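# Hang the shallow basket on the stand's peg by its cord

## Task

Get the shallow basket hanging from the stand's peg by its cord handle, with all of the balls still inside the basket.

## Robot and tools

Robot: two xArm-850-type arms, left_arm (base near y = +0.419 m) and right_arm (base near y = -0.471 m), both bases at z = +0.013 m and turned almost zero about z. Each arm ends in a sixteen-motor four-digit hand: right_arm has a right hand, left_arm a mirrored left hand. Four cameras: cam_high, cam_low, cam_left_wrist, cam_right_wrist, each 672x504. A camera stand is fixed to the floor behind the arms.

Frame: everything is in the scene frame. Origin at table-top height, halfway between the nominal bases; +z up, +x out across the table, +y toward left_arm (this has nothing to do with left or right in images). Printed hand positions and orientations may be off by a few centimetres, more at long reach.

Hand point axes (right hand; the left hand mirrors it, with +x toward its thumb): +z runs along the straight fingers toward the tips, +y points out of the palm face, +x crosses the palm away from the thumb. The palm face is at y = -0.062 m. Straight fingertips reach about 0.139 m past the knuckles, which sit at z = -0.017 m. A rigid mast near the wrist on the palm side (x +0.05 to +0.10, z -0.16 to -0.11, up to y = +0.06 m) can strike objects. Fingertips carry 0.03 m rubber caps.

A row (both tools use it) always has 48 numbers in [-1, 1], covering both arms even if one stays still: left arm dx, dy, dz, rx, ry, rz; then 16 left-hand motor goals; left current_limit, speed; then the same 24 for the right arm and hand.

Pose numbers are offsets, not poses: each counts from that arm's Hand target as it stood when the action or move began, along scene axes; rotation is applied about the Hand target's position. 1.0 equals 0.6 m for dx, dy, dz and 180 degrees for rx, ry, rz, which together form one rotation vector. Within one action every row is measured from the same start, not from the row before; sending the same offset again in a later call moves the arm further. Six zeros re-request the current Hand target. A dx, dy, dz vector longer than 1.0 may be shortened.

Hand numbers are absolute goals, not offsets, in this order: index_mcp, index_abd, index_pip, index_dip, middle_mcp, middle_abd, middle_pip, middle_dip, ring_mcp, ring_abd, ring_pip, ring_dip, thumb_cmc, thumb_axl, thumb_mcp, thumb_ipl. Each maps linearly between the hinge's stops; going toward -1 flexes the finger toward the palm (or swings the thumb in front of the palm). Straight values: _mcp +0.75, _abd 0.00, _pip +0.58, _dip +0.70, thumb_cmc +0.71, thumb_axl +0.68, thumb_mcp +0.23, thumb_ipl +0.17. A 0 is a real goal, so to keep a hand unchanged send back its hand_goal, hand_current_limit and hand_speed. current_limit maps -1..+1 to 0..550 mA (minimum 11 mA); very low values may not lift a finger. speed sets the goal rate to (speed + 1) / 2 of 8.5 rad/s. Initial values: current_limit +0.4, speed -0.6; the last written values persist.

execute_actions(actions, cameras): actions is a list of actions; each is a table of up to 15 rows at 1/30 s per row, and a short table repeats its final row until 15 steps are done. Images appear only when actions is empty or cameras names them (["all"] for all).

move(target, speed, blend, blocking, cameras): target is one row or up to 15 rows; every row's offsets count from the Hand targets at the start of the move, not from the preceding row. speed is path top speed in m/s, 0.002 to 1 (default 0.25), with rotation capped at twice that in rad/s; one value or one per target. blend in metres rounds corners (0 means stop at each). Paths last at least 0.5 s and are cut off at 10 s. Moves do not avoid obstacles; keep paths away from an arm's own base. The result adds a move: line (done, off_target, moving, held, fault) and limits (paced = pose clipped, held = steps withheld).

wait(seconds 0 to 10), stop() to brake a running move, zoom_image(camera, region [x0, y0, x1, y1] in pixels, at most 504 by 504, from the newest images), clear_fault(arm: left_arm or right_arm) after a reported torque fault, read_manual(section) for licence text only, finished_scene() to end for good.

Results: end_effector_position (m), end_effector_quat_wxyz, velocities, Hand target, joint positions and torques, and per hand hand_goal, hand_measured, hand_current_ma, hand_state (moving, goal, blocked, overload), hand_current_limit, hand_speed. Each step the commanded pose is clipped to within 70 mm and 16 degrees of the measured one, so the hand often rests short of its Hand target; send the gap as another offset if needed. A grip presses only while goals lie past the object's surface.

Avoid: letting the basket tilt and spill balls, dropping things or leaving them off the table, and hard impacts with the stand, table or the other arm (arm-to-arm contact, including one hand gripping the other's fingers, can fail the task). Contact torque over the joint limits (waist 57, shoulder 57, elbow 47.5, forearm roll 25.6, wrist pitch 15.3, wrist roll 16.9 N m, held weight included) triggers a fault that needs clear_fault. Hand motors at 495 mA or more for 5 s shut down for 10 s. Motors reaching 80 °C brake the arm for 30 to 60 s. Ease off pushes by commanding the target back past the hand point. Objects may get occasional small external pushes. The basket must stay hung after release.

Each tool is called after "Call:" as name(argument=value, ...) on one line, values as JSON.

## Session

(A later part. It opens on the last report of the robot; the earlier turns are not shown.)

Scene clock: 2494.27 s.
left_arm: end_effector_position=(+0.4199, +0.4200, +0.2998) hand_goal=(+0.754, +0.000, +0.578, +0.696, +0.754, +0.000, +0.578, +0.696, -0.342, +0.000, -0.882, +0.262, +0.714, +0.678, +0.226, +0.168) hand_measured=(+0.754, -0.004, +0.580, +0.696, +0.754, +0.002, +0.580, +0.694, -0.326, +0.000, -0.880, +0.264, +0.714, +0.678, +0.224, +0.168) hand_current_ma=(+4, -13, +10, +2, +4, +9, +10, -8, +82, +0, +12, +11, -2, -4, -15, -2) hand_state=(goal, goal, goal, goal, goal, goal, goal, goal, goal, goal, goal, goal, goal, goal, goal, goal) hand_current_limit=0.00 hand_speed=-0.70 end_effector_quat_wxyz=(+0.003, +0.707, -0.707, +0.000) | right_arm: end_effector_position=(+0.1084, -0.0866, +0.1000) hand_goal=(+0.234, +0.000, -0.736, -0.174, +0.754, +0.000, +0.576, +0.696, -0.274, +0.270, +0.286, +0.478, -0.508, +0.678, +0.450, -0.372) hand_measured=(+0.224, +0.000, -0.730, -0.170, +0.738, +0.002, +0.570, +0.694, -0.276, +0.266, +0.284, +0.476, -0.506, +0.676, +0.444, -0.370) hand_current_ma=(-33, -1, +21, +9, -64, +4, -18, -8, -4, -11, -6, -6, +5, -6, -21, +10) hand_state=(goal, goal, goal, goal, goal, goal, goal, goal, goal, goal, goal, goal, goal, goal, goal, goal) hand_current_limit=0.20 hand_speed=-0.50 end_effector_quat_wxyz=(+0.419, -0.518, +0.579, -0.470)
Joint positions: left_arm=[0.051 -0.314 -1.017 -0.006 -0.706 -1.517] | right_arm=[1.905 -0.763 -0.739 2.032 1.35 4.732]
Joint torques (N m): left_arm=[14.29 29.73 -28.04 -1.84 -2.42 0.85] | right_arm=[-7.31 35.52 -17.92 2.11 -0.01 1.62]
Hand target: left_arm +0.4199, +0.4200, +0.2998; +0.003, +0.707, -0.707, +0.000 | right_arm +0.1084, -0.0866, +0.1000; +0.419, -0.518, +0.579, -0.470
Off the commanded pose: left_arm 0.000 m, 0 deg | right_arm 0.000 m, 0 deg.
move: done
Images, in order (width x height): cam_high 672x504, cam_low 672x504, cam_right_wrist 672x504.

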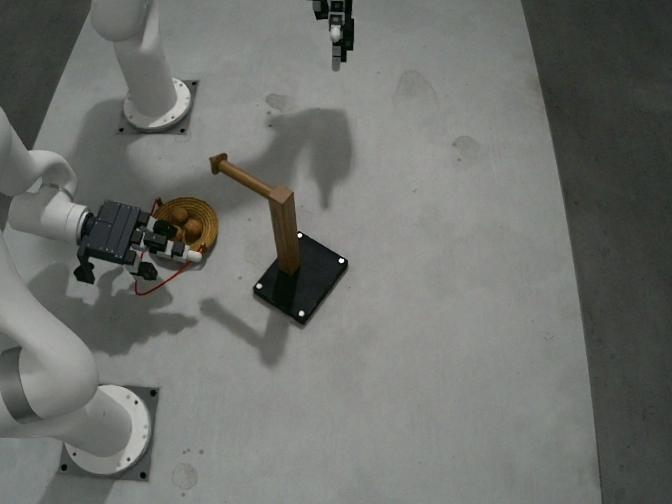

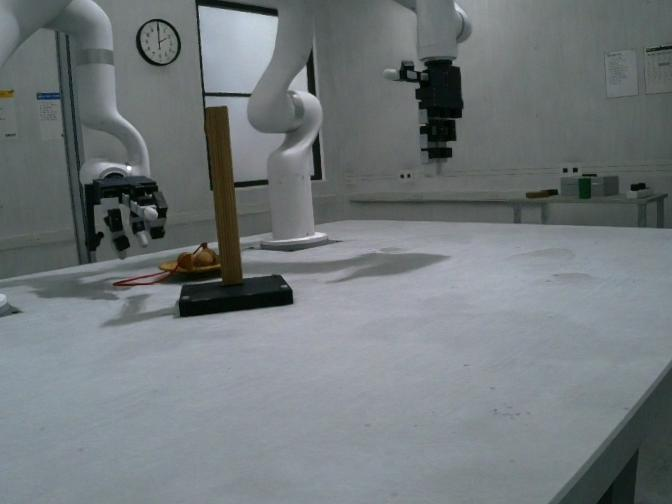

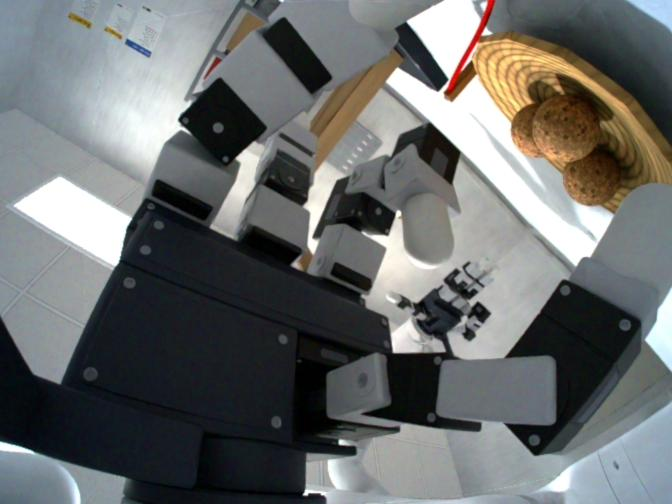

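Call:
move(target=[[0,0,0,0,0,0,0.754,0,0.577,0.696,0.754,0,0.577,0.696,-0.342,0,-0.883,0.261,0.714,0.678,0.226,0.168,0.0,-0.7,0,0,-0.0858,0,0,0,0.233,0,-0.737,-0.174,0.754,0,0.576,0.696,-0.274,0.27,0.285,0.478,-0.509,0.678,0.449,-0.373,0.2,-0.5]], speed=[0.06], cameras=["cam_high","cam_right_wrist","cam_low"])

Call:
zoom_image(camera="cam_high", region=[80, 190, 240, 310])

Call:
zoom_image(camera="cam_low", region=[60, 160, 260, 320])

Scene clock: 2504.13 s.
left_arm: end_effector_position=(+0.4199, +0.4200, +0.2998) hand_goal=(+0.754, +0.000, +0.578, +0.696, +0.754, +0.000, +0.578, +0.696, -0.342, +0.000, -0.882, +0.262, +0.714, +0.678, +0.226, +0.168) hand_measured=(+0.754, -0.004, +0.580, +0.696, +0.754, +0.002, +0.580, +0.694, -0.326, +0.000, -0.880, +0.264, +0.714, +0.678, +0.224, +0.168) hand_current_ma=(+4, -13, +10, +2, +4, +9, +10, -8, +82, +0, +12, +11, -2, -4, -15, -2) hand_state=(goal, goal, goal, goal, goal, goal, goal, goal, goal, goal, goal, goal, goal, goal, goal, goal) hand_current_limit=0.00 hand_speed=-0.70 end_effector_quat_wxyz=(+0.003, +0.707, -0.707, +0.000) | right_arm: end_effector_position=(+0.1084, -0.0866, +0.0486) hand_goal=(+0.234, +0.000, -0.736, -0.174, +0.754, +0.000, +0.576, +0.696, -0.274, +0.270, +0.286, +0.478, -0.508, +0.678, +0.450, -0.372) hand_measured=(+0.226, +0.000, -0.730, -0.170, +0.738, +0.002, +0.570, +0.694, -0.276, +0.266, +0.284, +0.476, -0.506, +0.676, +0.444, -0.370) hand_current_ma=(-32, -1, +21, +9, -64, +4, -18, -8, -4, -11, -6, -6, +4, -6, -21, +10) hand_state=(goal, goal, goal, goal, goal, goal, goal, goal, goal, goal, goal, goal, goal, goal, goal, goal) hand_current_limit=0.20 hand_speed=-0.50 end_effector_quat_wxyz=(+0.419, -0.518, +0.579, -0.470)
Joint positions: left_arm=[0.051 -0.314 -1.017 -0.006 -0.706 -1.517] | right_arm=[1.905 -0.905 -0.796 2.013 1.313 4.811]
Joint torques (N m): left_arm=[14.65 30.49 -28.16 -1.69 -2.46 0.75] | right_arm=[-0.63 20.89 -15.66 -0.78 -0.18 1.75]
Hand target: left_arm +0.4199, +0.4200, +0.2998; +0.003, +0.707, -0.707, +0.000 | right_arm +0.1084, -0.0866, +0.0486; +0.419, -0.518, +0.579, -0.470
Off the commanded pose: left_arm 0.000 m, 0 deg | right_arm 0.000 m, 0 deg.
move: done
Images, in order (width x height): cam_high 672x504, cam_low 672x504, cam_right_wrist 672x504.

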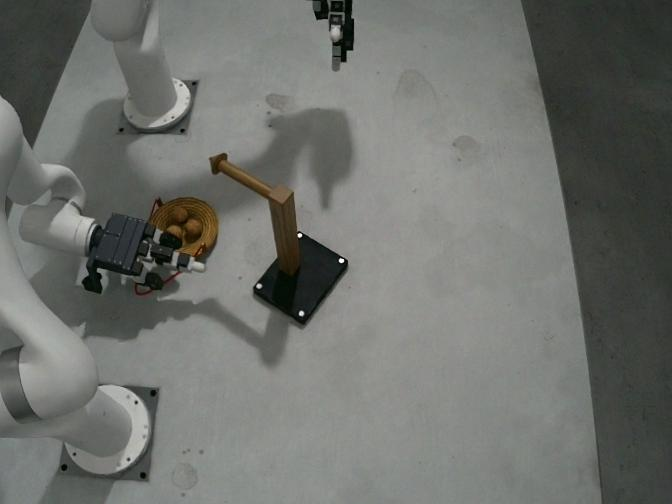

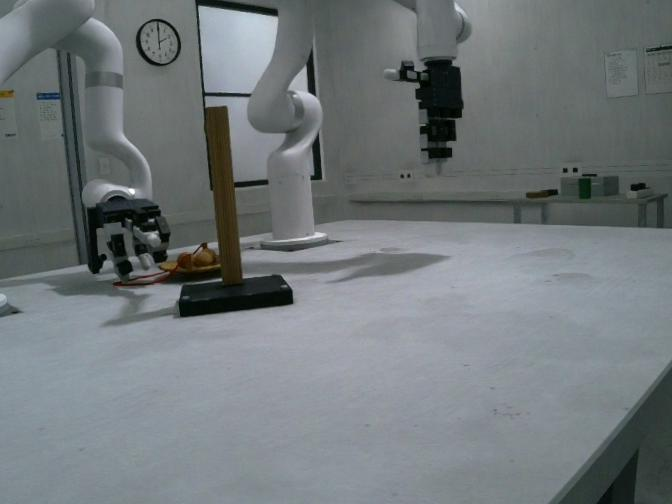

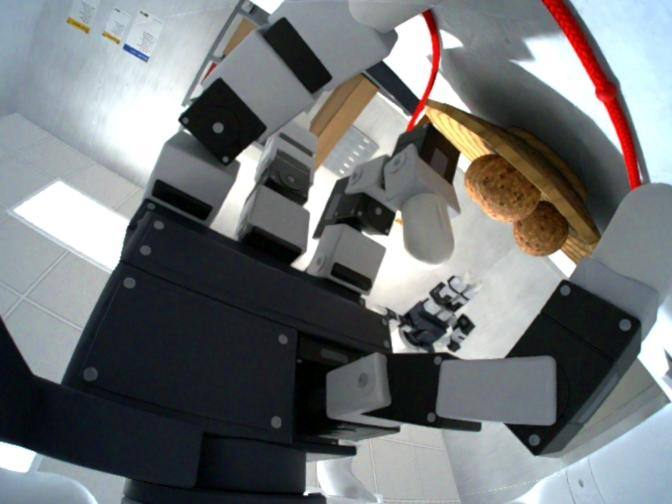

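Scaled by 3.150 from the camera's 672x504 image, which has a finer 960x720 frame.

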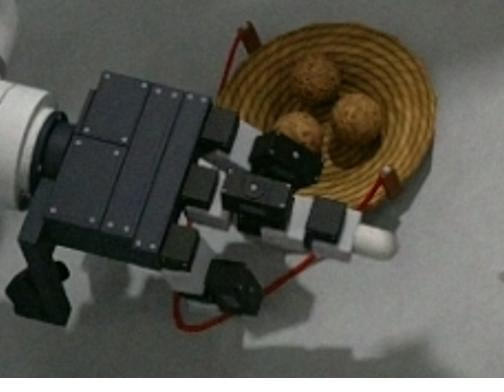

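Scaled by 2.520 from the camera's 672x504 image, which has a finer 960x720 frame.

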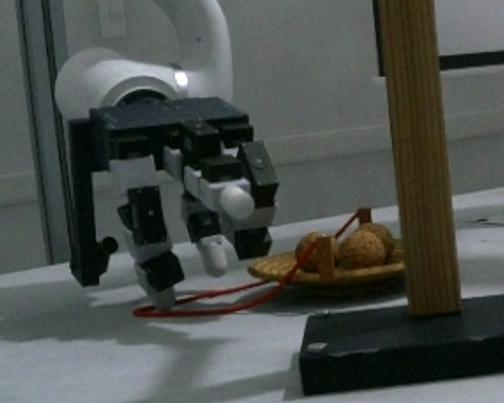

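Call:
move(target=[[0,0,0,0,0,0,0.754,0,0.577,0.696,0.754,0,0.577,0.696,-0.342,0,-0.883,0.261,0.714,0.678,0.226,0.168,0.0,-0.7,0,0,-0.0035,0,0,0,0.233,0,-0.737,-0.174,0.754,0,0.576,0.696,-0.274,0.27,0.285,0.478,-0.509,0.678,0.449,-0.373,0.2,-0.5]], speed=[0.03])

Scene clock: 2508.13 s.
left_arm: end_effector_position=(+0.4199, +0.4200, +0.2998) hand_goal=(+0.754, +0.000, +0.578, +0.696, +0.754, +0.000, +0.578, +0.696, -0.342, +0.000, -0.882, +0.262, +0.714, +0.678, +0.226, +0.168) hand_measured=(+0.754, -0.004, +0.580, +0.696, +0.754, +0.002, +0.580, +0.694, -0.326, +0.000, -0.880, +0.264, +0.714, +0.678, +0.224, +0.168) hand_current_ma=(+4, -13, +10, +2, +4, +9, +10, -8, +82, +0, +12, +11, -2, -4, -15, -2) hand_state=(goal, goal, goal, goal, goal, goal, goal, goal, goal, goal, goal, goal, goal, goal, goal, goal) hand_current_limit=0.00 hand_speed=-0.70 end_effector_quat_wxyz=(+0.003, +0.707, -0.707, +0.000) | right_arm: end_effector_position=(+0.1084, -0.0866, +0.0465) hand_goal=(+0.234, +0.000, -0.736, -0.174, +0.754, +0.000, +0.576, +0.696, -0.274, +0.270, +0.286, +0.478, -0.508, +0.678, +0.450, -0.372) hand_measured=(+0.226, +0.000, -0.730, -0.170, +0.738, +0.002, +0.570, +0.694, -0.268, +0.270, +0.274, +0.468, -0.506, +0.676, +0.444, -0.370) hand_current_ma=(-32, -1, +21, +9, -64, +4, -18, -8, +21, -2, -42, -37, +4, -6, -21, +10) hand_state=(goal, goal, goal, goal, goal, goal, goal, goal, goal, goal, goal, goal, goal, goal, goal, goal) hand_current_limit=0.20 hand_speed=-0.50 end_effector_quat_wxyz=(+0.419, -0.518, +0.579, -0.470)
Joint positions: left_arm=[0.051 -0.314 -1.017 -0.006 -0.706 -1.517] | right_arm=[1.905 -0.911 -0.798 2.013 1.311 4.814]
Joint torques (N m): left_arm=[13.94 28.84 -28.33 -1.75 -2.26 0.74] | right_arm=[-0.59 20.08 -17.9 -1.07 -1.85 2.25]
Hand target: left_arm +0.4199, +0.4200, +0.2998; +0.003, +0.707, -0.707, +0.000 | right_arm +0.1084, -0.0866, +0.0465; +0.419, -0.518, +0.579, -0.470
Off the commanded pose: left_arm 0.000 m, 0 deg | right_arm 0.000 m, 0 deg.
move: done

Call:
move(target=[[0,0,0,0,0,0,0.754,0,0.577,0.696,0.754,0,0.577,0.696,-0.342,0,-0.883,0.261,0.714,0.678,0.226,0.168,0.0,-0.7,-0.0246,-0.0435,0,0,0,0,0.233,0,-0.737,-0.174,0.754,0,0.576,0.696,-0.274,0.27,0.285,0.478,-0.509,0.678,0.449,-0.373,0.2,-0.5]], speed=[0.04], cameras=["cam_high","cam_right_wrist","cam_low"])

Call:
zoom_image(camera="cam_high", region=[80, 190, 240, 310])

Call:
zoom_image(camera="cam_low", region=[60, 160, 260, 320])

Scene clock: 2512.83 s.
left_arm: end_effector_position=(+0.4199, +0.4200, +0.2998) hand_goal=(+0.754, +0.000, +0.578, +0.696, +0.754, +0.000, +0.578, +0.696, -0.342, +0.000, -0.882, +0.262, +0.714, +0.678, +0.226, +0.168) hand_measured=(+0.754, -0.004, +0.580, +0.696, +0.754, +0.002, +0.580, +0.694, -0.326, +0.000, -0.880, +0.264, +0.714, +0.678, +0.224, +0.168) hand_current_ma=(+4, -13, +10, +2, +4, +9, +10, -8, +82, +0, +12, +11, -2, -4, -15, -2) hand_state=(goal, goal, goal, goal, goal, goal, goal, goal, goal, goal, goal, goal, goal, goal, goal, goal) hand_current_limit=0.00 hand_speed=-0.70 end_effector_quat_wxyz=(+0.003, +0.707, -0.707, +0.000) | right_arm: end_effector_position=(+0.0936, -0.1127, +0.0465) hand_goal=(+0.234, +0.000, -0.736, -0.174, +0.754, +0.000, +0.576, +0.696, -0.274, +0.270, +0.286, +0.478, -0.508, +0.678, +0.450, -0.372) hand_measured=(+0.226, +0.000, -0.730, -0.170, +0.738, +0.002, +0.570, +0.694, -0.272, +0.304, +0.284, +0.474, -0.506, +0.676, +0.444, -0.370) hand_current_ma=(-32, -1, +21, +9, -64, +4, -18, -8, +3, +116, -7, -13, +4, -6, -21, +10) hand_state=(goal, goal, goal, goal, goal, goal, goal, goal, goal, blocked, goal, goal, goal, goal, goal, goal) hand_current_limit=0.20 hand_speed=-0.50 end_effector_quat_wxyz=(+0.419, -0.518, +0.579, -0.470)
Joint positions: left_arm=[0.051 -0.314 -1.017 -0.006 -0.706 -1.517] | right_arm=[1.963 -0.9 -0.751 2.063 1.288 4.844]
Joint torques (N m): left_arm=[15.61 29.91 -28.49 -2.47 -2.43 0.84] | right_arm=[4.9 34.54 0.23 2.26 -0.58 1.57]
Hand target: left_arm +0.4199, +0.4200, +0.2998; +0.003, +0.707, -0.707, +0.000 | right_arm +0.0936, -0.1127, +0.0465; +0.419, -0.518, +0.579, -0.470
Off the commanded pose: left_arm 0.000 m, 0 deg | right_arm 0.000 m, 0 deg.
move: done
Images, in order (width x height): cam_high 672x504, cam_low 672x504, cam_right_wrist 672x504.

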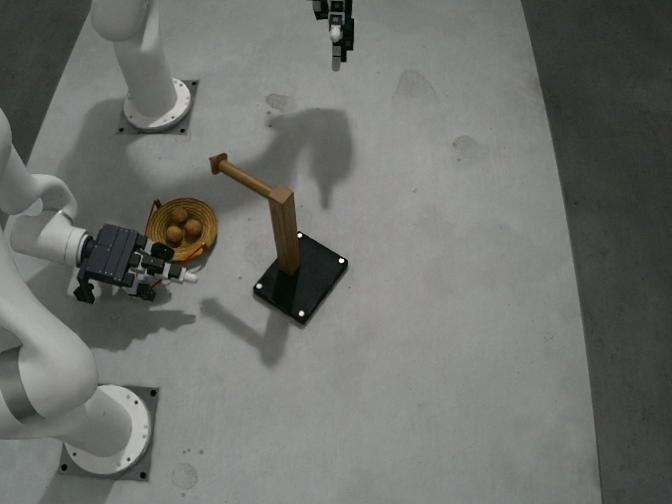

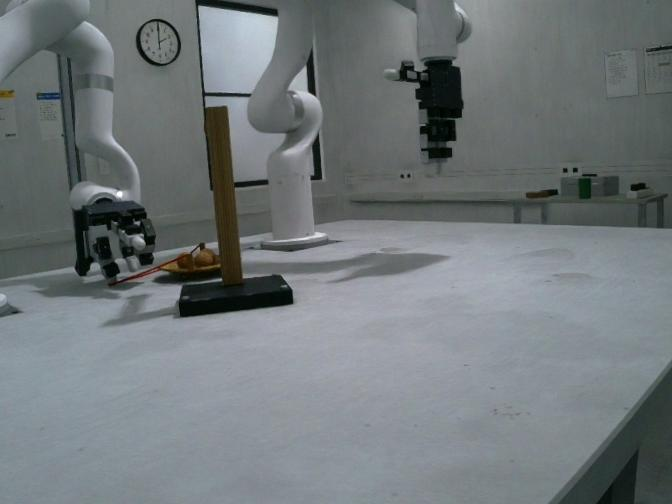

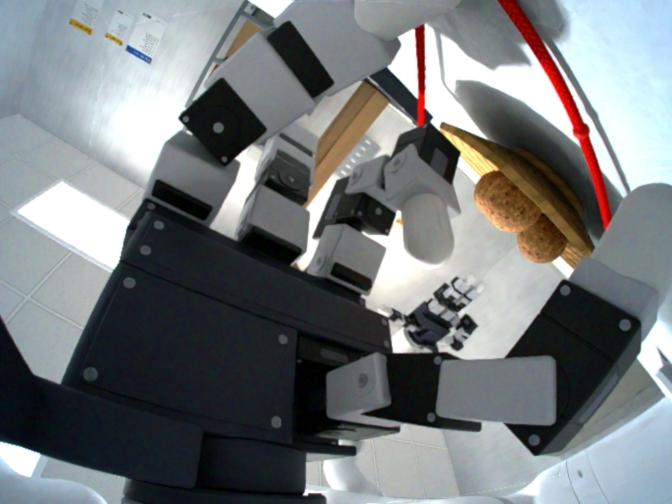

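Scaled by 3.150 from the camera's 672x504 image, which has a finer 960x720 frame.

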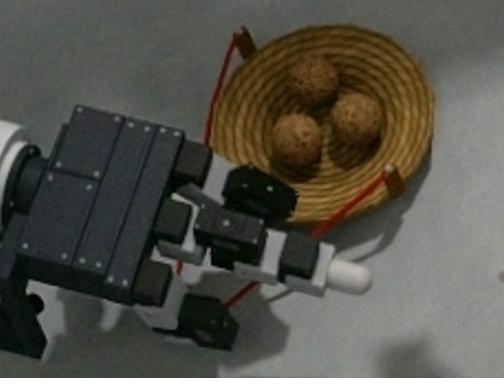

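Scaled by 2.520 from the camera's 672x504 image, which has a finer 960x720 frame.

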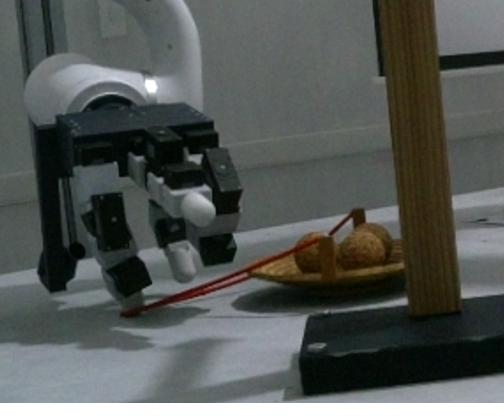

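Call:
move(target=[[0,0,0,0,0,0,0.754,0,0.577,0.696,0.754,0,0.577,0.696,-0.342,0,-0.883,0.261,0.714,0.678,0.226,0.168,0.0,-0.7,0,0,0,0,0,0,0.233,0,-0.109,0.304,0.754,0,0.576,0.696,-0.274,0.27,0.285,0.478,-0.509,0.678,0.449,-0.373,0.2,-0.8]], speed=[0.04], cameras=["cam_high","cam_right_wrist","cam_low"])

Call:
zoom_image(camera="cam_low", region=[60, 180, 220, 300])

Scene clock: 2532.67 s.
left_arm: end_effector_position=(+0.4199, +0.4200, +0.2998) hand_goal=(+0.754, +0.000, +0.578, +0.696, +0.754, +0.000, +0.578, +0.696, -0.342, +0.000, -0.882, +0.262, +0.714, +0.678, +0.226, +0.168) hand_measured=(+0.754, -0.004, +0.580, +0.696, +0.754, +0.002, +0.580, +0.694, -0.326, +0.000, -0.880, +0.264, +0.714, +0.678, +0.224, +0.168) hand_current_ma=(+4, -13, +10, +2, +4, +9, +10, -8, +82, +0, +12, +11, -2, -4, -15, -2) hand_state=(goal, goal, goal, goal, goal, goal, goal, goal, goal, goal, goal, goal, goal, goal, goal, goal) hand_current_limit=0.00 hand_speed=-0.70 end_effector_quat_wxyz=(+0.003, +0.707, -0.707, +0.000) | right_arm: end_effector_position=(+0.0936, -0.1127, +0.0465) hand_goal=(+0.234, +0.000, -0.108, +0.304, +0.754, +0.000, +0.576, +0.696, -0.274, +0.270, +0.286, +0.478, -0.508, +0.678, +0.450, -0.372) hand_measured=(+0.226, +0.000, -0.110, +0.302, +0.738, +0.002, +0.570, +0.694, -0.272, +0.304, +0.284, +0.474, -0.506, +0.676, +0.444, -0.370) hand_current_ma=(-32, -1, -8, -6, -64, +4, -18, -8, +3, +116, -7, -13, +4, -6, -21, +10) hand_state=(goal, goal, goal, goal, goal, goal, goal, goal, goal, blocked, goal, goal, goal, goal, goal, goal) hand_current_limit=0.20 hand_speed=-0.80 end_effector_quat_wxyz=(+0.419, -0.518, +0.579, -0.470)
Joint positions: left_arm=[0.051 -0.314 -1.017 -0.006 -0.706 -1.517] | right_arm=[1.963 -0.9 -0.751 2.063 1.288 4.844]
Joint torques (N m): left_arm=[13.57 29.08 -28.8 -1.96 -2.34 0.76] | right_arm=[5.5 35.68 0.38 2.13 -0.53 1.38]
Hand target: left_arm +0.4199, +0.4200, +0.2998; +0.003, +0.707, -0.707, +0.000 | right_arm +0.0936, -0.1127, +0.0465; +0.419, -0.518, +0.579, -0.470
Off the commanded pose: left_arm 0.000 m, 0 deg | right_arm 0.000 m, 0 deg.
move: done
Images, in order (width x height): cam_high 672x504, cam_low 672x504, cam_right_wrist 672x504.

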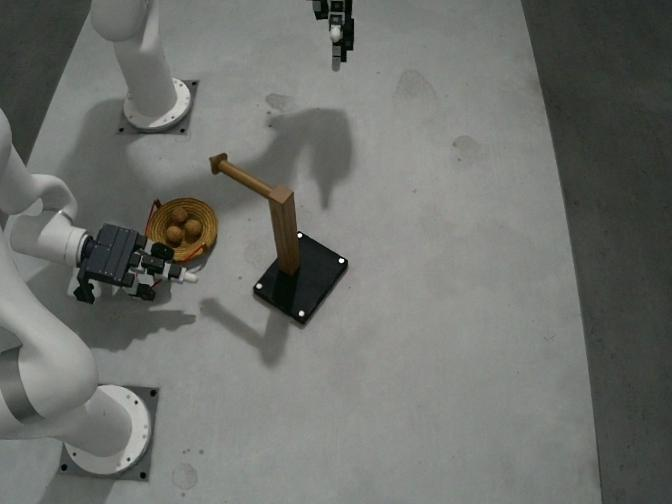

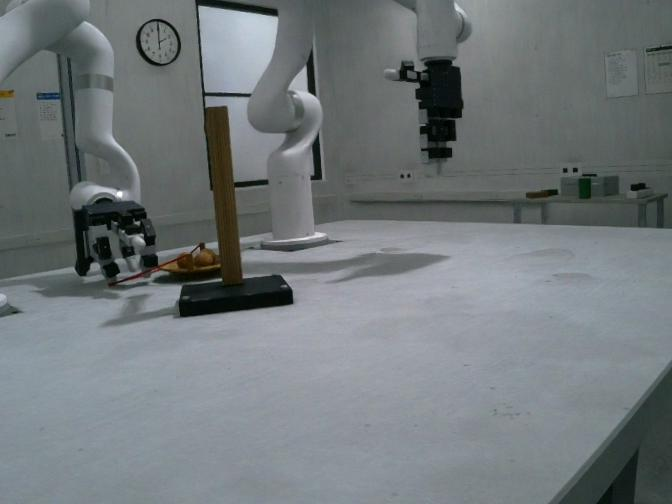

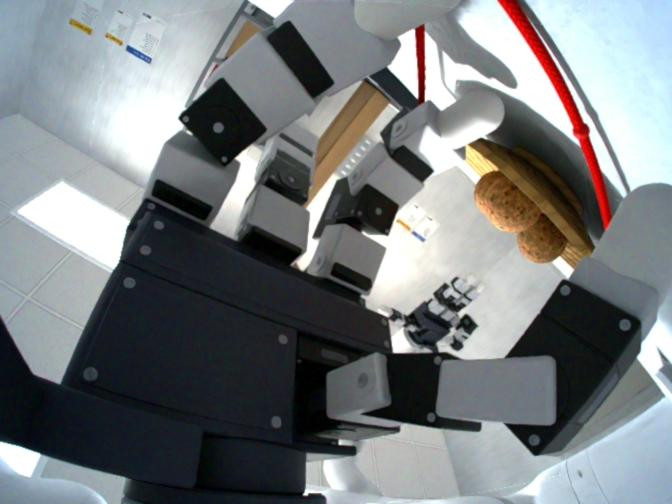

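Scaled by 3.150 from the camera's 672x504 image, which has a finer 960x720 frame.

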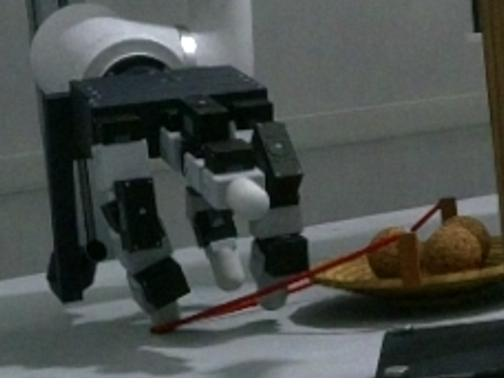

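Call:
move(target=[[0,0,0,0,0,0,0.754,0,0.577,0.696,0.754,0,0.577,0.696,-0.342,0,-0.883,0.261,0.714,0.678,0.226,0.168,0.0,-0.7,0,0,0,0,0,0,-0.28,0,0.219,0.348,0.754,0,0.576,0.696,-0.274,0.27,0.285,0.478,-0.509,0.678,-0.08,0.103,0.2,-0.85]], speed=[0.04], cameras=["cam_high","cam_right_wrist","cam_low"])

Call:
zoom_image(camera="cam_low", region=[60, 180, 220, 300])

Call:
zoom_image(camera="cam_right_wrist", region=[440, 0, 672, 240])

Scene clock: 2541.37 s.
left_arm: end_effector_position=(+0.4199, +0.4200, +0.2998) hand_goal=(+0.754, +0.000, +0.578, +0.696, +0.754, +0.000, +0.578, +0.696, -0.342, +0.000, -0.882, +0.262, +0.714, +0.678, +0.226, +0.168) hand_measured=(+0.754, -0.004, +0.580, +0.696, +0.754, +0.002, +0.580, +0.694, -0.326, +0.000, -0.880, +0.264, +0.714, +0.678, +0.224, +0.168) hand_current_ma=(+4, -13, +10, +2, +4, +9, +10, -8, +82, +0, +12, +11, -2, -4, -15, -2) hand_state=(goal, goal, goal, goal, goal, goal, goal, goal, goal, goal, goal, goal, goal, goal, goal, goal) hand_current_limit=0.00 hand_speed=-0.70 end_effector_quat_wxyz=(+0.003, +0.707, -0.707, +0.000) | right_arm: end_effector_position=(+0.0936, -0.1127, +0.0465) hand_goal=(-0.280, +0.000, +0.220, +0.348, +0.754, +0.000, +0.576, +0.696, -0.274, +0.270, +0.286, +0.478, -0.508, +0.678, -0.080, +0.104) hand_measured=(+0.044, +0.000, +0.122, +0.314, +0.738, +0.002, +0.570, +0.694, -0.274, +0.300, +0.284, +0.474, -0.506, +0.676, -0.074, +0.102) hand_current_ma=(+330, -1, -330, -133, -64, +4, -18, -8, +1, +99, -7, -13, +4, -6, +24, -5) hand_state=(blocked, goal, blocked, blocked, goal, goal, goal, goal, goal, blocked, goal, goal, goal, goal, goal, goal) hand_current_limit=0.20 hand_speed=-0.85 end_effector_quat_wxyz=(+0.419, -0.518, +0.579, -0.470)
Joint positions: left_arm=[0.051 -0.314 -1.017 -0.006 -0.706 -1.517] | right_arm=[1.963 -0.9 -0.751 2.063 1.288 4.845]
Joint torques (N m): left_arm=[14.59 30.44 -27.62 -1.84 -2.27 0.83] | right_arm=[6.43 19.99 -2.85 0.67 -0.5 -0.7]
Hand target: left_arm +0.4199, +0.4200, +0.2998; +0.003, +0.707, -0.707, +0.000 | right_arm +0.0936, -0.1127, +0.0465; +0.419, -0.518, +0.579, -0.470
Off the commanded pose: left_arm 0.000 m, 0 deg | right_arm 0.000 m, 0 deg.
move: done
Images, in order (width x height): cam_high 672x504, cam_low 672x504, cam_right_wrist 672x504.

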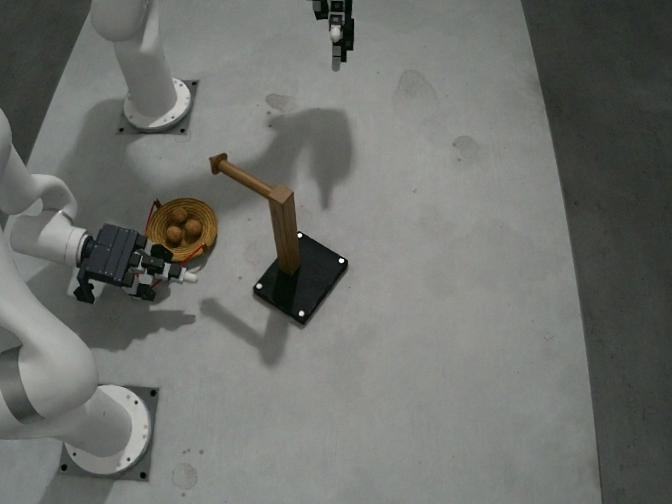

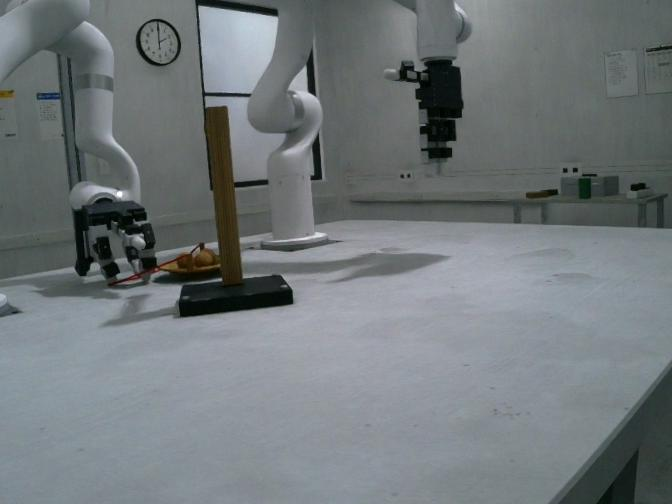

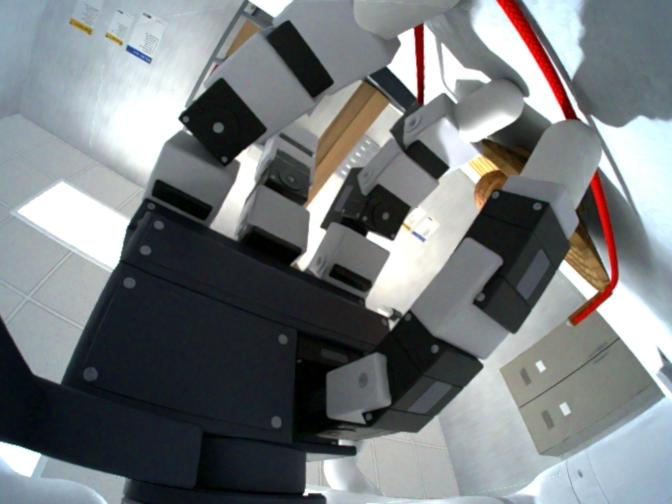

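Scaled by 3.150 from the camera's 672x504 image, which has a finer 960x720 frame.

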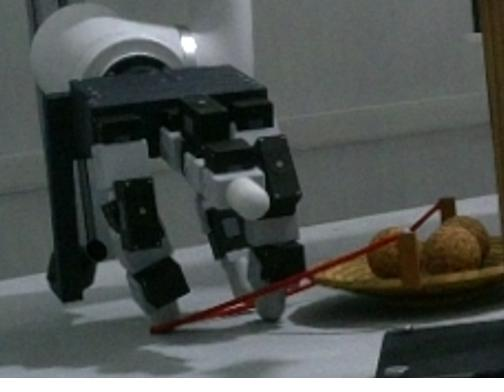

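Scaled by 2.100 from the camera's 672x504 image, which has a finer 960x720 frame.

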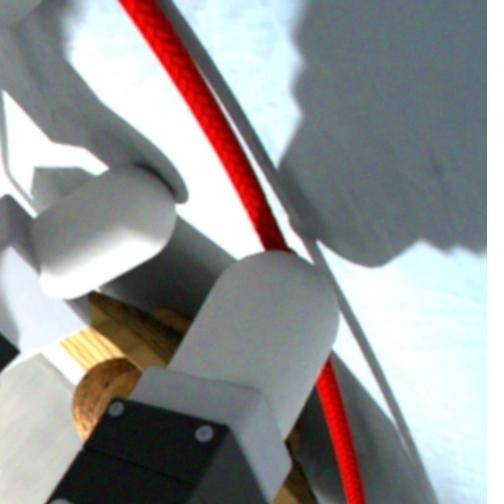

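Call:
zoom_image(camera="cam_low", region=[90, 240, 180, 300])

Scaled by 5.600 from the camera's 672x504 image, which has a finer 960x720 frame.

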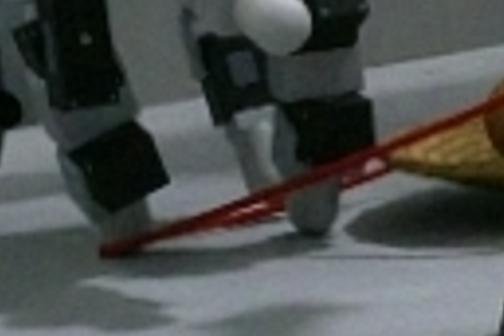

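Call:
move(target=[[0,0,0,0,0,0,0.754,0,0.577,0.696,0.754,0,0.577,0.696,-0.342,0,-0.883,0.261,0.714,0.678,0.226,0.168,0.0,-0.7,0,0,0,0,0,0,0.233,0,-0.109,0.304,0.754,0,0.576,0.696,-0.274,0.27,0.285,0.478,-0.509,0.678,0.449,-0.373,0.2,-0.7],[0,0,0,0,0,0,0.754,0,0.577,0.696,0.754,0,0.577,0.696,-0.342,0,-0.883,0.261,0.714,0.678,0.226,0.168,0.0,-0.7,-0.0143,-0.0392,0,0,0,0,0.233,0,-0.109,0.304,0.754,0,0.576,0.696,-0.274,0.27,0.285,0.478,-0.509,0.678,0.449,-0.373,0.2,-0.7]], speed=[0.04,0.03], cameras=["cam_high","cam_right_wrist","cam_low"])

Call:
zoom_image(camera="cam_low", region=[90, 230, 220, 310])

Call:
zoom_image(camera="cam_right_wrist", region=[440, 0, 672, 340])

Call:
zoom_image(camera="cam_high", region=[80, 190, 240, 310])

Scene clock: 2602.73 s.
left_arm: end_effector_position=(+0.4199, +0.4200, +0.2998) hand_goal=(+0.754, +0.000, +0.578, +0.696, +0.754, +0.000, +0.578, +0.696, -0.342, +0.000, -0.882, +0.262, +0.714, +0.678, +0.226, +0.168) hand_measured=(+0.754, -0.004, +0.580, +0.696, +0.754, +0.002, +0.580, +0.694, -0.326, +0.000, -0.880, +0.264, +0.714, +0.678, +0.224, +0.168) hand_current_ma=(+4, -13, +10, +2, +4, +9, +10, -8, +82, +0, +12, +11, -2, -4, -15, -2) hand_state=(goal, goal, goal, goal, goal, goal, goal, goal, goal, goal, goal, goal, goal, goal, goal, goal) hand_current_limit=0.00 hand_speed=-0.70 end_effector_quat_wxyz=(+0.003, +0.707, -0.707, +0.000) | right_arm: end_effector_position=(+0.0850, -0.1362, +0.0465) hand_goal=(+0.234, +0.000, -0.108, +0.304, +0.754, +0.000, +0.576, +0.696, -0.274, +0.270, +0.286, +0.478, -0.508, +0.678, +0.450, -0.372) hand_measured=(+0.222, +0.000, -0.104, +0.302, +0.738, +0.002, +0.570, +0.694, -0.274, +0.300, +0.284, +0.474, -0.506, +0.676, +0.444, -0.370) hand_current_ma=(-44, -1, +9, -6, -64, +4, -18, -8, -1, +100, -7, -13, +4, -6, -22, +10) hand_state=(goal, goal, goal, goal, goal, goal, goal, goal, goal, blocked, goal, goal, goal, goal, goal, goal) hand_current_limit=0.20 hand_speed=-0.70 end_effector_quat_wxyz=(+0.419, -0.518, +0.579, -0.470)
Joint positions: left_arm=[0.051 -0.314 -1.017 -0.006 -0.706 -1.517] | right_arm=[2.009 -0.891 -0.707 2.1 1.264 4.872]
Joint torques (N m): left_arm=[14.34 30.92 -27.93 -1.82 -2.25 0.76] | right_arm=[5.7 35.11 1.19 2.28 -0.52 1.62]
Hand target: left_arm +0.4199, +0.4200, +0.2998; +0.003, +0.707, -0.707, +0.000 | right_arm +0.0850, -0.1362, +0.0465; +0.419, -0.518, +0.579, -0.470
Off the commanded pose: left_arm 0.000 m, 0 deg | right_arm 0.000 m, 0 deg.
move: done
Images, in order (width x height): cam_high 672x504, cam_low 672x504, cam_right_wrist 672x504.

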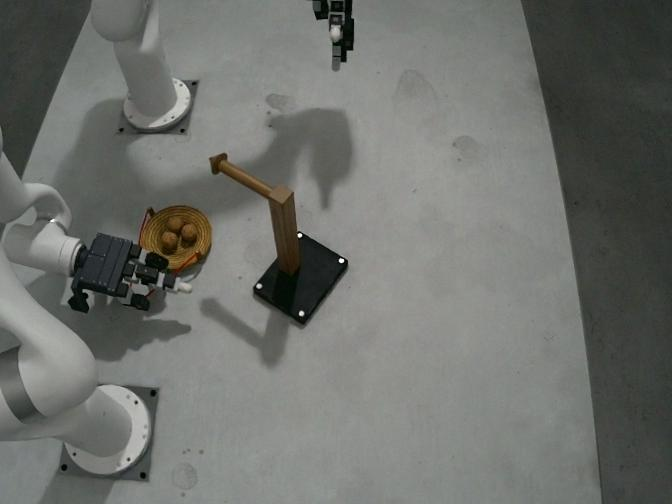

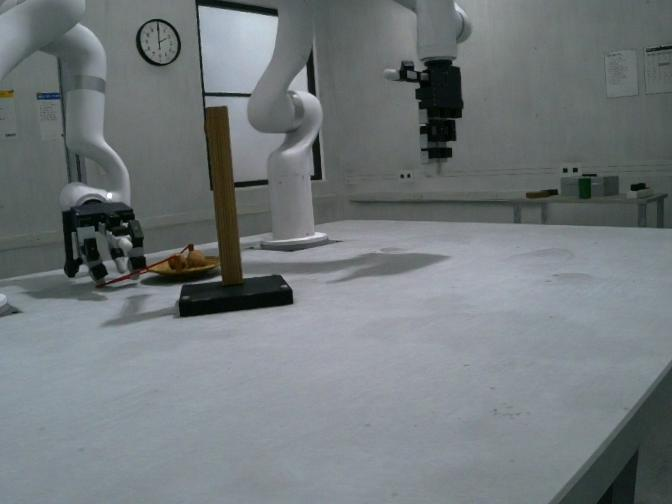

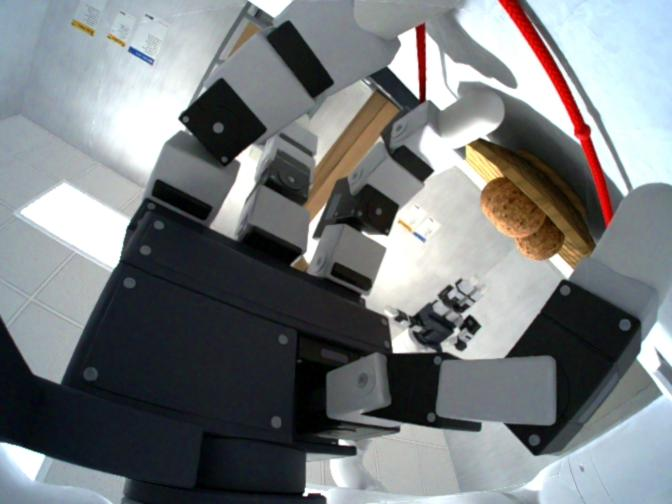

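Scaled by 3.877 from the camera's 672x504 image, which has a finer 960x720 frame.

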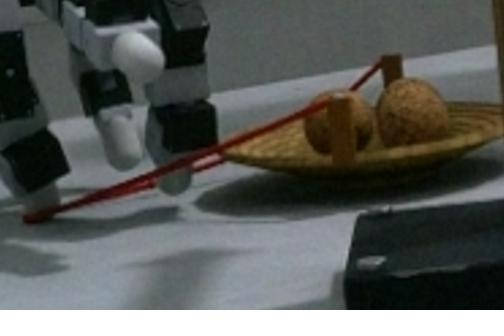

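Scaled by 1.482 from the camera's 672x504 image, which has a finer 960x720 frame.

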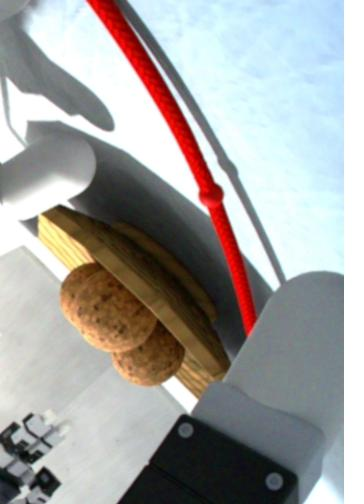

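Scaled by 3.150 from the camera's 672x504 image, which has a finer 960x720 frame.

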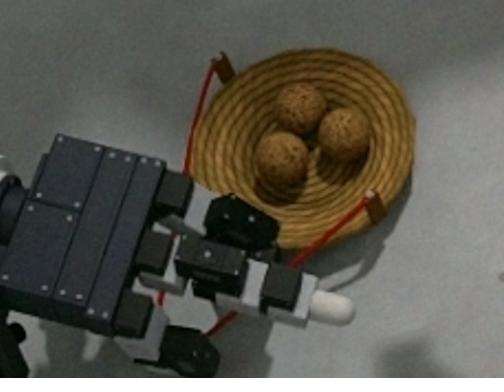

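Call:
move(target=[[0,0,0,0,0,0,0.754,0,0.577,0.696,0.754,0,0.577,0.696,-0.342,0,-0.883,0.261,0.714,0.678,0.226,0.168,0.0,-0.7,-0.0035,-0.0094,-0.0083,0,0,0,0.233,0,-0.109,0.304,0.754,0,0.576,0.696,-0.178,0.27,0.153,0.362,-0.509,0.678,0.449,-0.373,0.2,-0.95]], speed=[0.01], cameras=["cam_high","cam_right_wrist","cam_low"])

Call:
zoom_image(camera="cam_low", region=[80, 230, 210, 310])

Call:
zoom_image(camera="cam_right_wrist", region=[440, 0, 672, 340])

Scene clock: 2627.77 s.
left_arm: end_effector_position=(+0.4199, +0.4200, +0.2998) hand_goal=(+0.754, +0.000, +0.578, +0.696, +0.754, +0.000, +0.578, +0.696, -0.342, +0.000, -0.882, +0.262, +0.714, +0.678, +0.226, +0.168) hand_measured=(+0.754, -0.004, +0.580, +0.696, +0.754, +0.002, +0.580, +0.694, -0.326, +0.000, -0.880, +0.264, +0.714, +0.678, +0.224, +0.168) hand_current_ma=(+4, -13, +10, +2, +4, +9, +10, -8, +82, +0, +12, +11, -2, -4, -15, -2) hand_state=(goal, goal, goal, goal, goal, goal, goal, goal, goal, goal, goal, goal, goal, goal, goal, goal) hand_current_limit=0.00 hand_speed=-0.70 end_effector_quat_wxyz=(+0.003, +0.707, -0.707, +0.000) | right_arm: end_effector_position=(+0.0829, -0.1419, +0.0415) hand_goal=(+0.234, +0.000, -0.108, +0.304, +0.754, +0.000, +0.576, +0.696, -0.178, +0.270, +0.154, +0.362, -0.508, +0.678, +0.450, -0.372) hand_measured=(+0.222, +0.000, -0.104, +0.302, +0.738, +0.002, +0.570, +0.694, -0.172, +0.310, +0.154, +0.358, -0.506, +0.676, +0.444, -0.370) hand_current_ma=(-44, -1, +9, -6, -64, +4, -18, -8, +23, +135, -2, -12, +4, -6, -22, +10) hand_state=(goal, goal, goal, goal, goal, goal, goal, goal, goal, blocked, goal, goal, goal, goal, goal, goal) hand_current_limit=0.20 hand_speed=-0.95 end_effector_quat_wxyz=(+0.419, -0.518, +0.579, -0.470)
Joint positions: left_arm=[0.051 -0.314 -1.017 -0.006 -0.706 -1.517] | right_arm=[2.021 -0.904 -0.704 2.108 1.254 4.886]
Joint torques (N m): left_arm=[15.54 29.25 -28.54 -2.28 -2.31 0.71] | right_arm=[4.99 18.06 1.16 2.33 -1.42 1.57]
Hand target: left_arm +0.4199, +0.4200, +0.2998; +0.003, +0.707, -0.707, +0.000 | right_arm +0.0829, -0.1419, +0.0415; +0.419, -0.518, +0.579, -0.470
Off the commanded pose: left_arm 0.000 m, 0 deg | right_arm 0.000 m, 0 deg.
move: done
Images, in order (width x height): cam_high 672x504, cam_low 672x504, cam_right_wrist 672x504.

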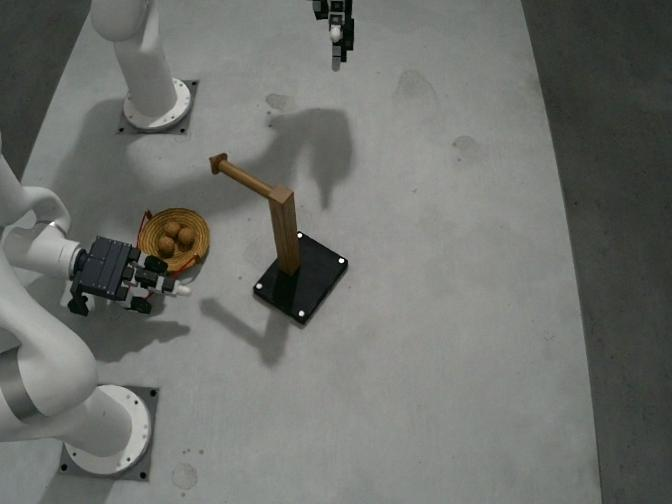

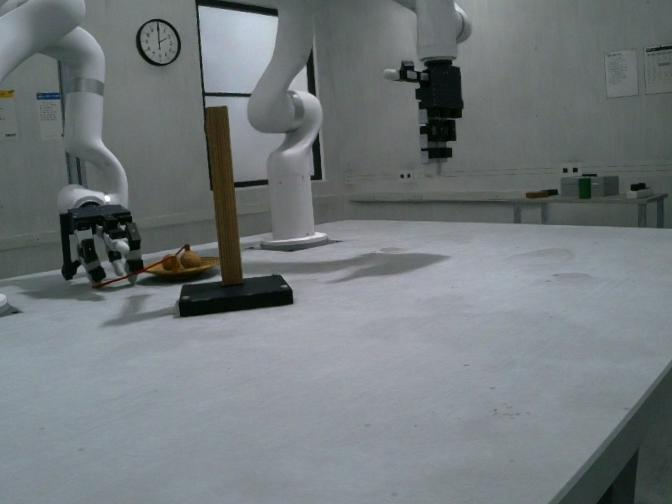

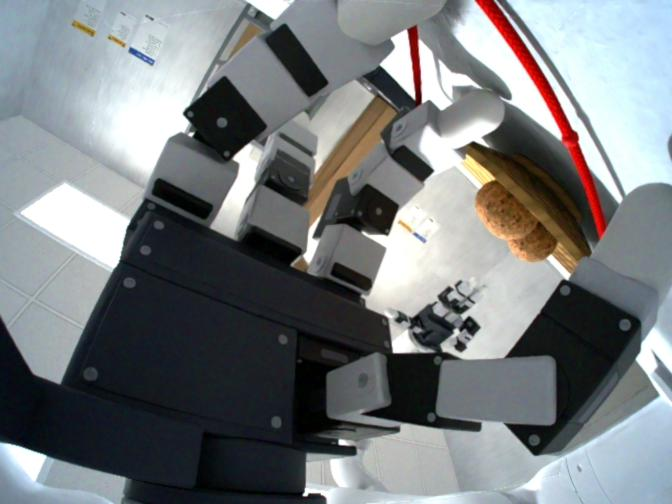

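Scaled by 3.877 from the camera's 672x504 image, which has a finer 960x720 frame.

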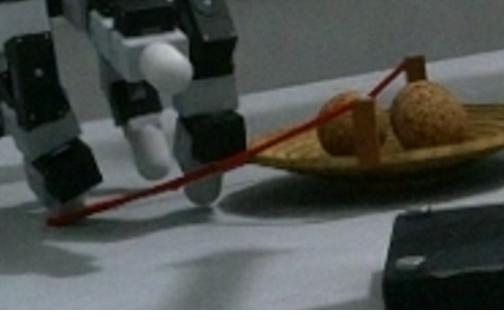

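Scaled by 1.482 from the camera's 672x504 image, which has a finer 960x720 frame.

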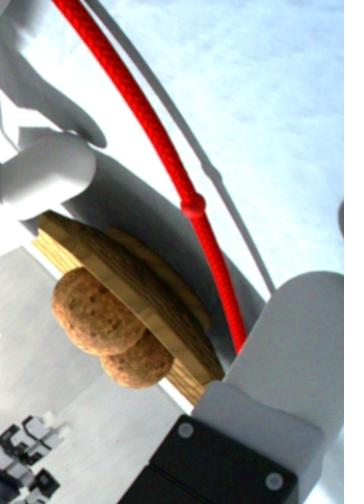

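Call:
move(target=[[0,0,0,0,0,0,0.754,0,0.577,0.696,0.754,0,0.577,0.696,-0.342,0,-0.883,0.261,0.714,0.678,0.226,0.168,0.0,-0.7,0,0,-0.0013,0,0,0,0.096,0,-0.109,0.203,0.754,0,0.576,0.696,-0.178,0.27,0.153,0.362,-0.509,0.678,0.3,-0.2,0.2,-0.8],[0,0,0,0,0,0,0.754,0,0.577,0.696,0.754,0,0.577,0.696,-0.342,0,-0.883,0.261,0.714,0.678,0.226,0.168,0.0,-0.7,0,0,-0.0014,0,0,0,-0.205,0,0.095,0.232,0.754,0,0.576,0.696,-0.178,0.27,0.153,0.362,-0.509,0.678,-0.09,0.103,0.2,-0.85]], speed=[0.01,0.01], cameras=["cam_right_wrist","cam_low"])

Call:
zoom_image(camera="cam_low", region=[80, 230, 210, 310])

Call:
zoom_image(camera="cam_right_wrist", region=[440, 0, 672, 340])

Scene clock: 2648.73 s.
left_arm: end_effector_position=(+0.4199, +0.4200, +0.2998) hand_goal=(+0.754, +0.000, +0.578, +0.696, +0.754, +0.000, +0.578, +0.696, -0.342, +0.000, -0.882, +0.262, +0.714, +0.678, +0.226, +0.168) hand_measured=(+0.754, -0.004, +0.580, +0.696, +0.754, +0.002, +0.580, +0.694, -0.326, +0.000, -0.880, +0.264, +0.714, +0.678, +0.224, +0.168) hand_current_ma=(+4, -13, +10, +2, +4, +9, +10, -8, +82, +0, +12, +11, -2, -4, -15, -2) hand_state=(goal, goal, goal, goal, goal, goal, goal, goal, goal, goal, goal, goal, goal, goal, goal, goal) hand_current_limit=0.00 hand_speed=-0.70 end_effector_quat_wxyz=(+0.003, +0.707, -0.707, +0.000) | right_arm: end_effector_position=(+0.0829, -0.1419, +0.0406) hand_goal=(-0.204, +0.000, +0.096, +0.232, +0.754, +0.000, +0.576, +0.696, -0.178, +0.270, +0.154, +0.362, -0.508, +0.678, -0.090, +0.104) hand_measured=(-0.090, +0.000, +0.092, +0.226, +0.738, +0.002, +0.570, +0.694, -0.164, +0.314, +0.144, +0.348, -0.508, +0.676, +0.282, -0.186) hand_current_ma=(+330, -1, -13, -23, -64, +4, -18, -8, +55, +155, -36, -47, +2, -6, +330, -330) hand_state=(blocked, goal, goal, goal, goal, goal, goal, goal, goal, blocked, goal, goal, goal, goal, blocked, blocked) hand_current_limit=0.20 hand_speed=-0.85 end_effector_quat_wxyz=(+0.419, -0.518, +0.579, -0.470)
Joint positions: left_arm=[0.051 -0.314 -1.017 -0.006 -0.706 -1.517] | right_arm=[2.021 -0.907 -0.705 2.107 1.253 4.887]
Joint torques (N m): left_arm=[14.45 28.84 -27.82 -1.61 -2.18 0.82] | right_arm=[4.57 15.97 -11.87 -0.78 -3.19 -0.39]
Hand target: left_arm +0.4199, +0.4200, +0.2998; +0.003, +0.707, -0.707, +0.000 | right_arm +0.0829, -0.1419, +0.0406; +0.419, -0.518, +0.579, -0.470
Off the commanded pose: left_arm 0.000 m, 0 deg | right_arm 0.000 m, 0 deg.
move: done
Images, in order (width x height): cam_low 672x504, cam_right_wrist 672x504.

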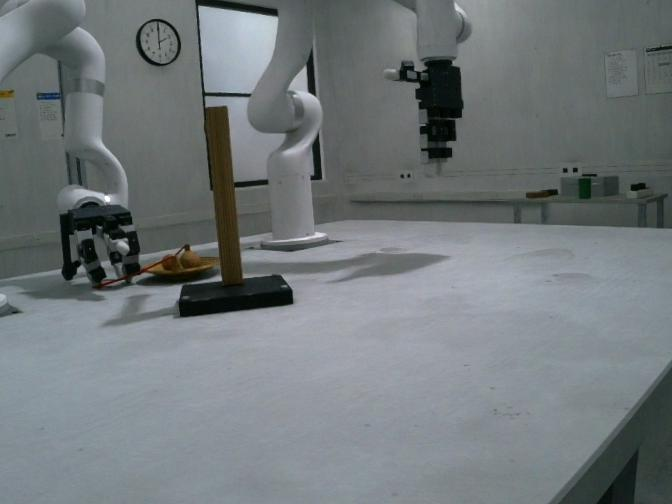

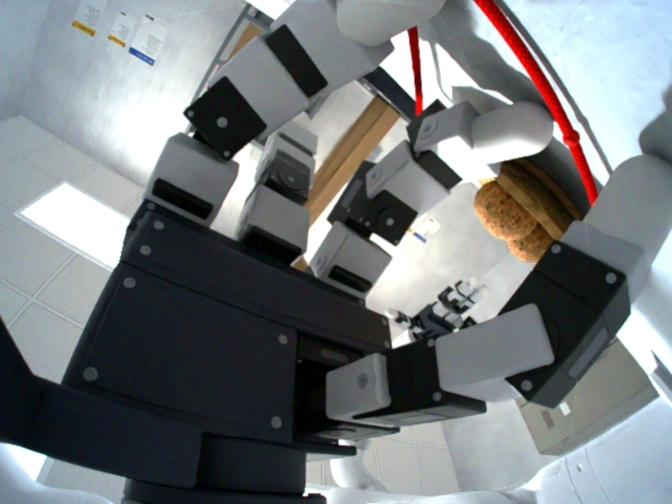

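Scaled by 3.877 from the camera's 672x504 image, which has a finer 960x720 frame.

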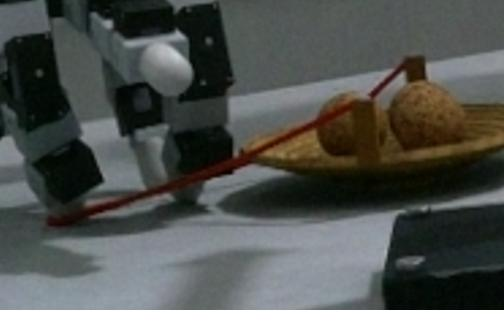

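Scaled by 1.482 from the camera's 672x504 image, which has a finer 960x720 frame.

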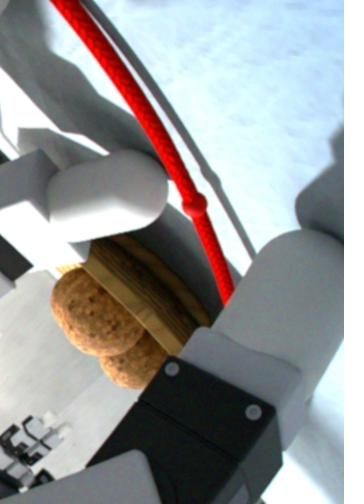

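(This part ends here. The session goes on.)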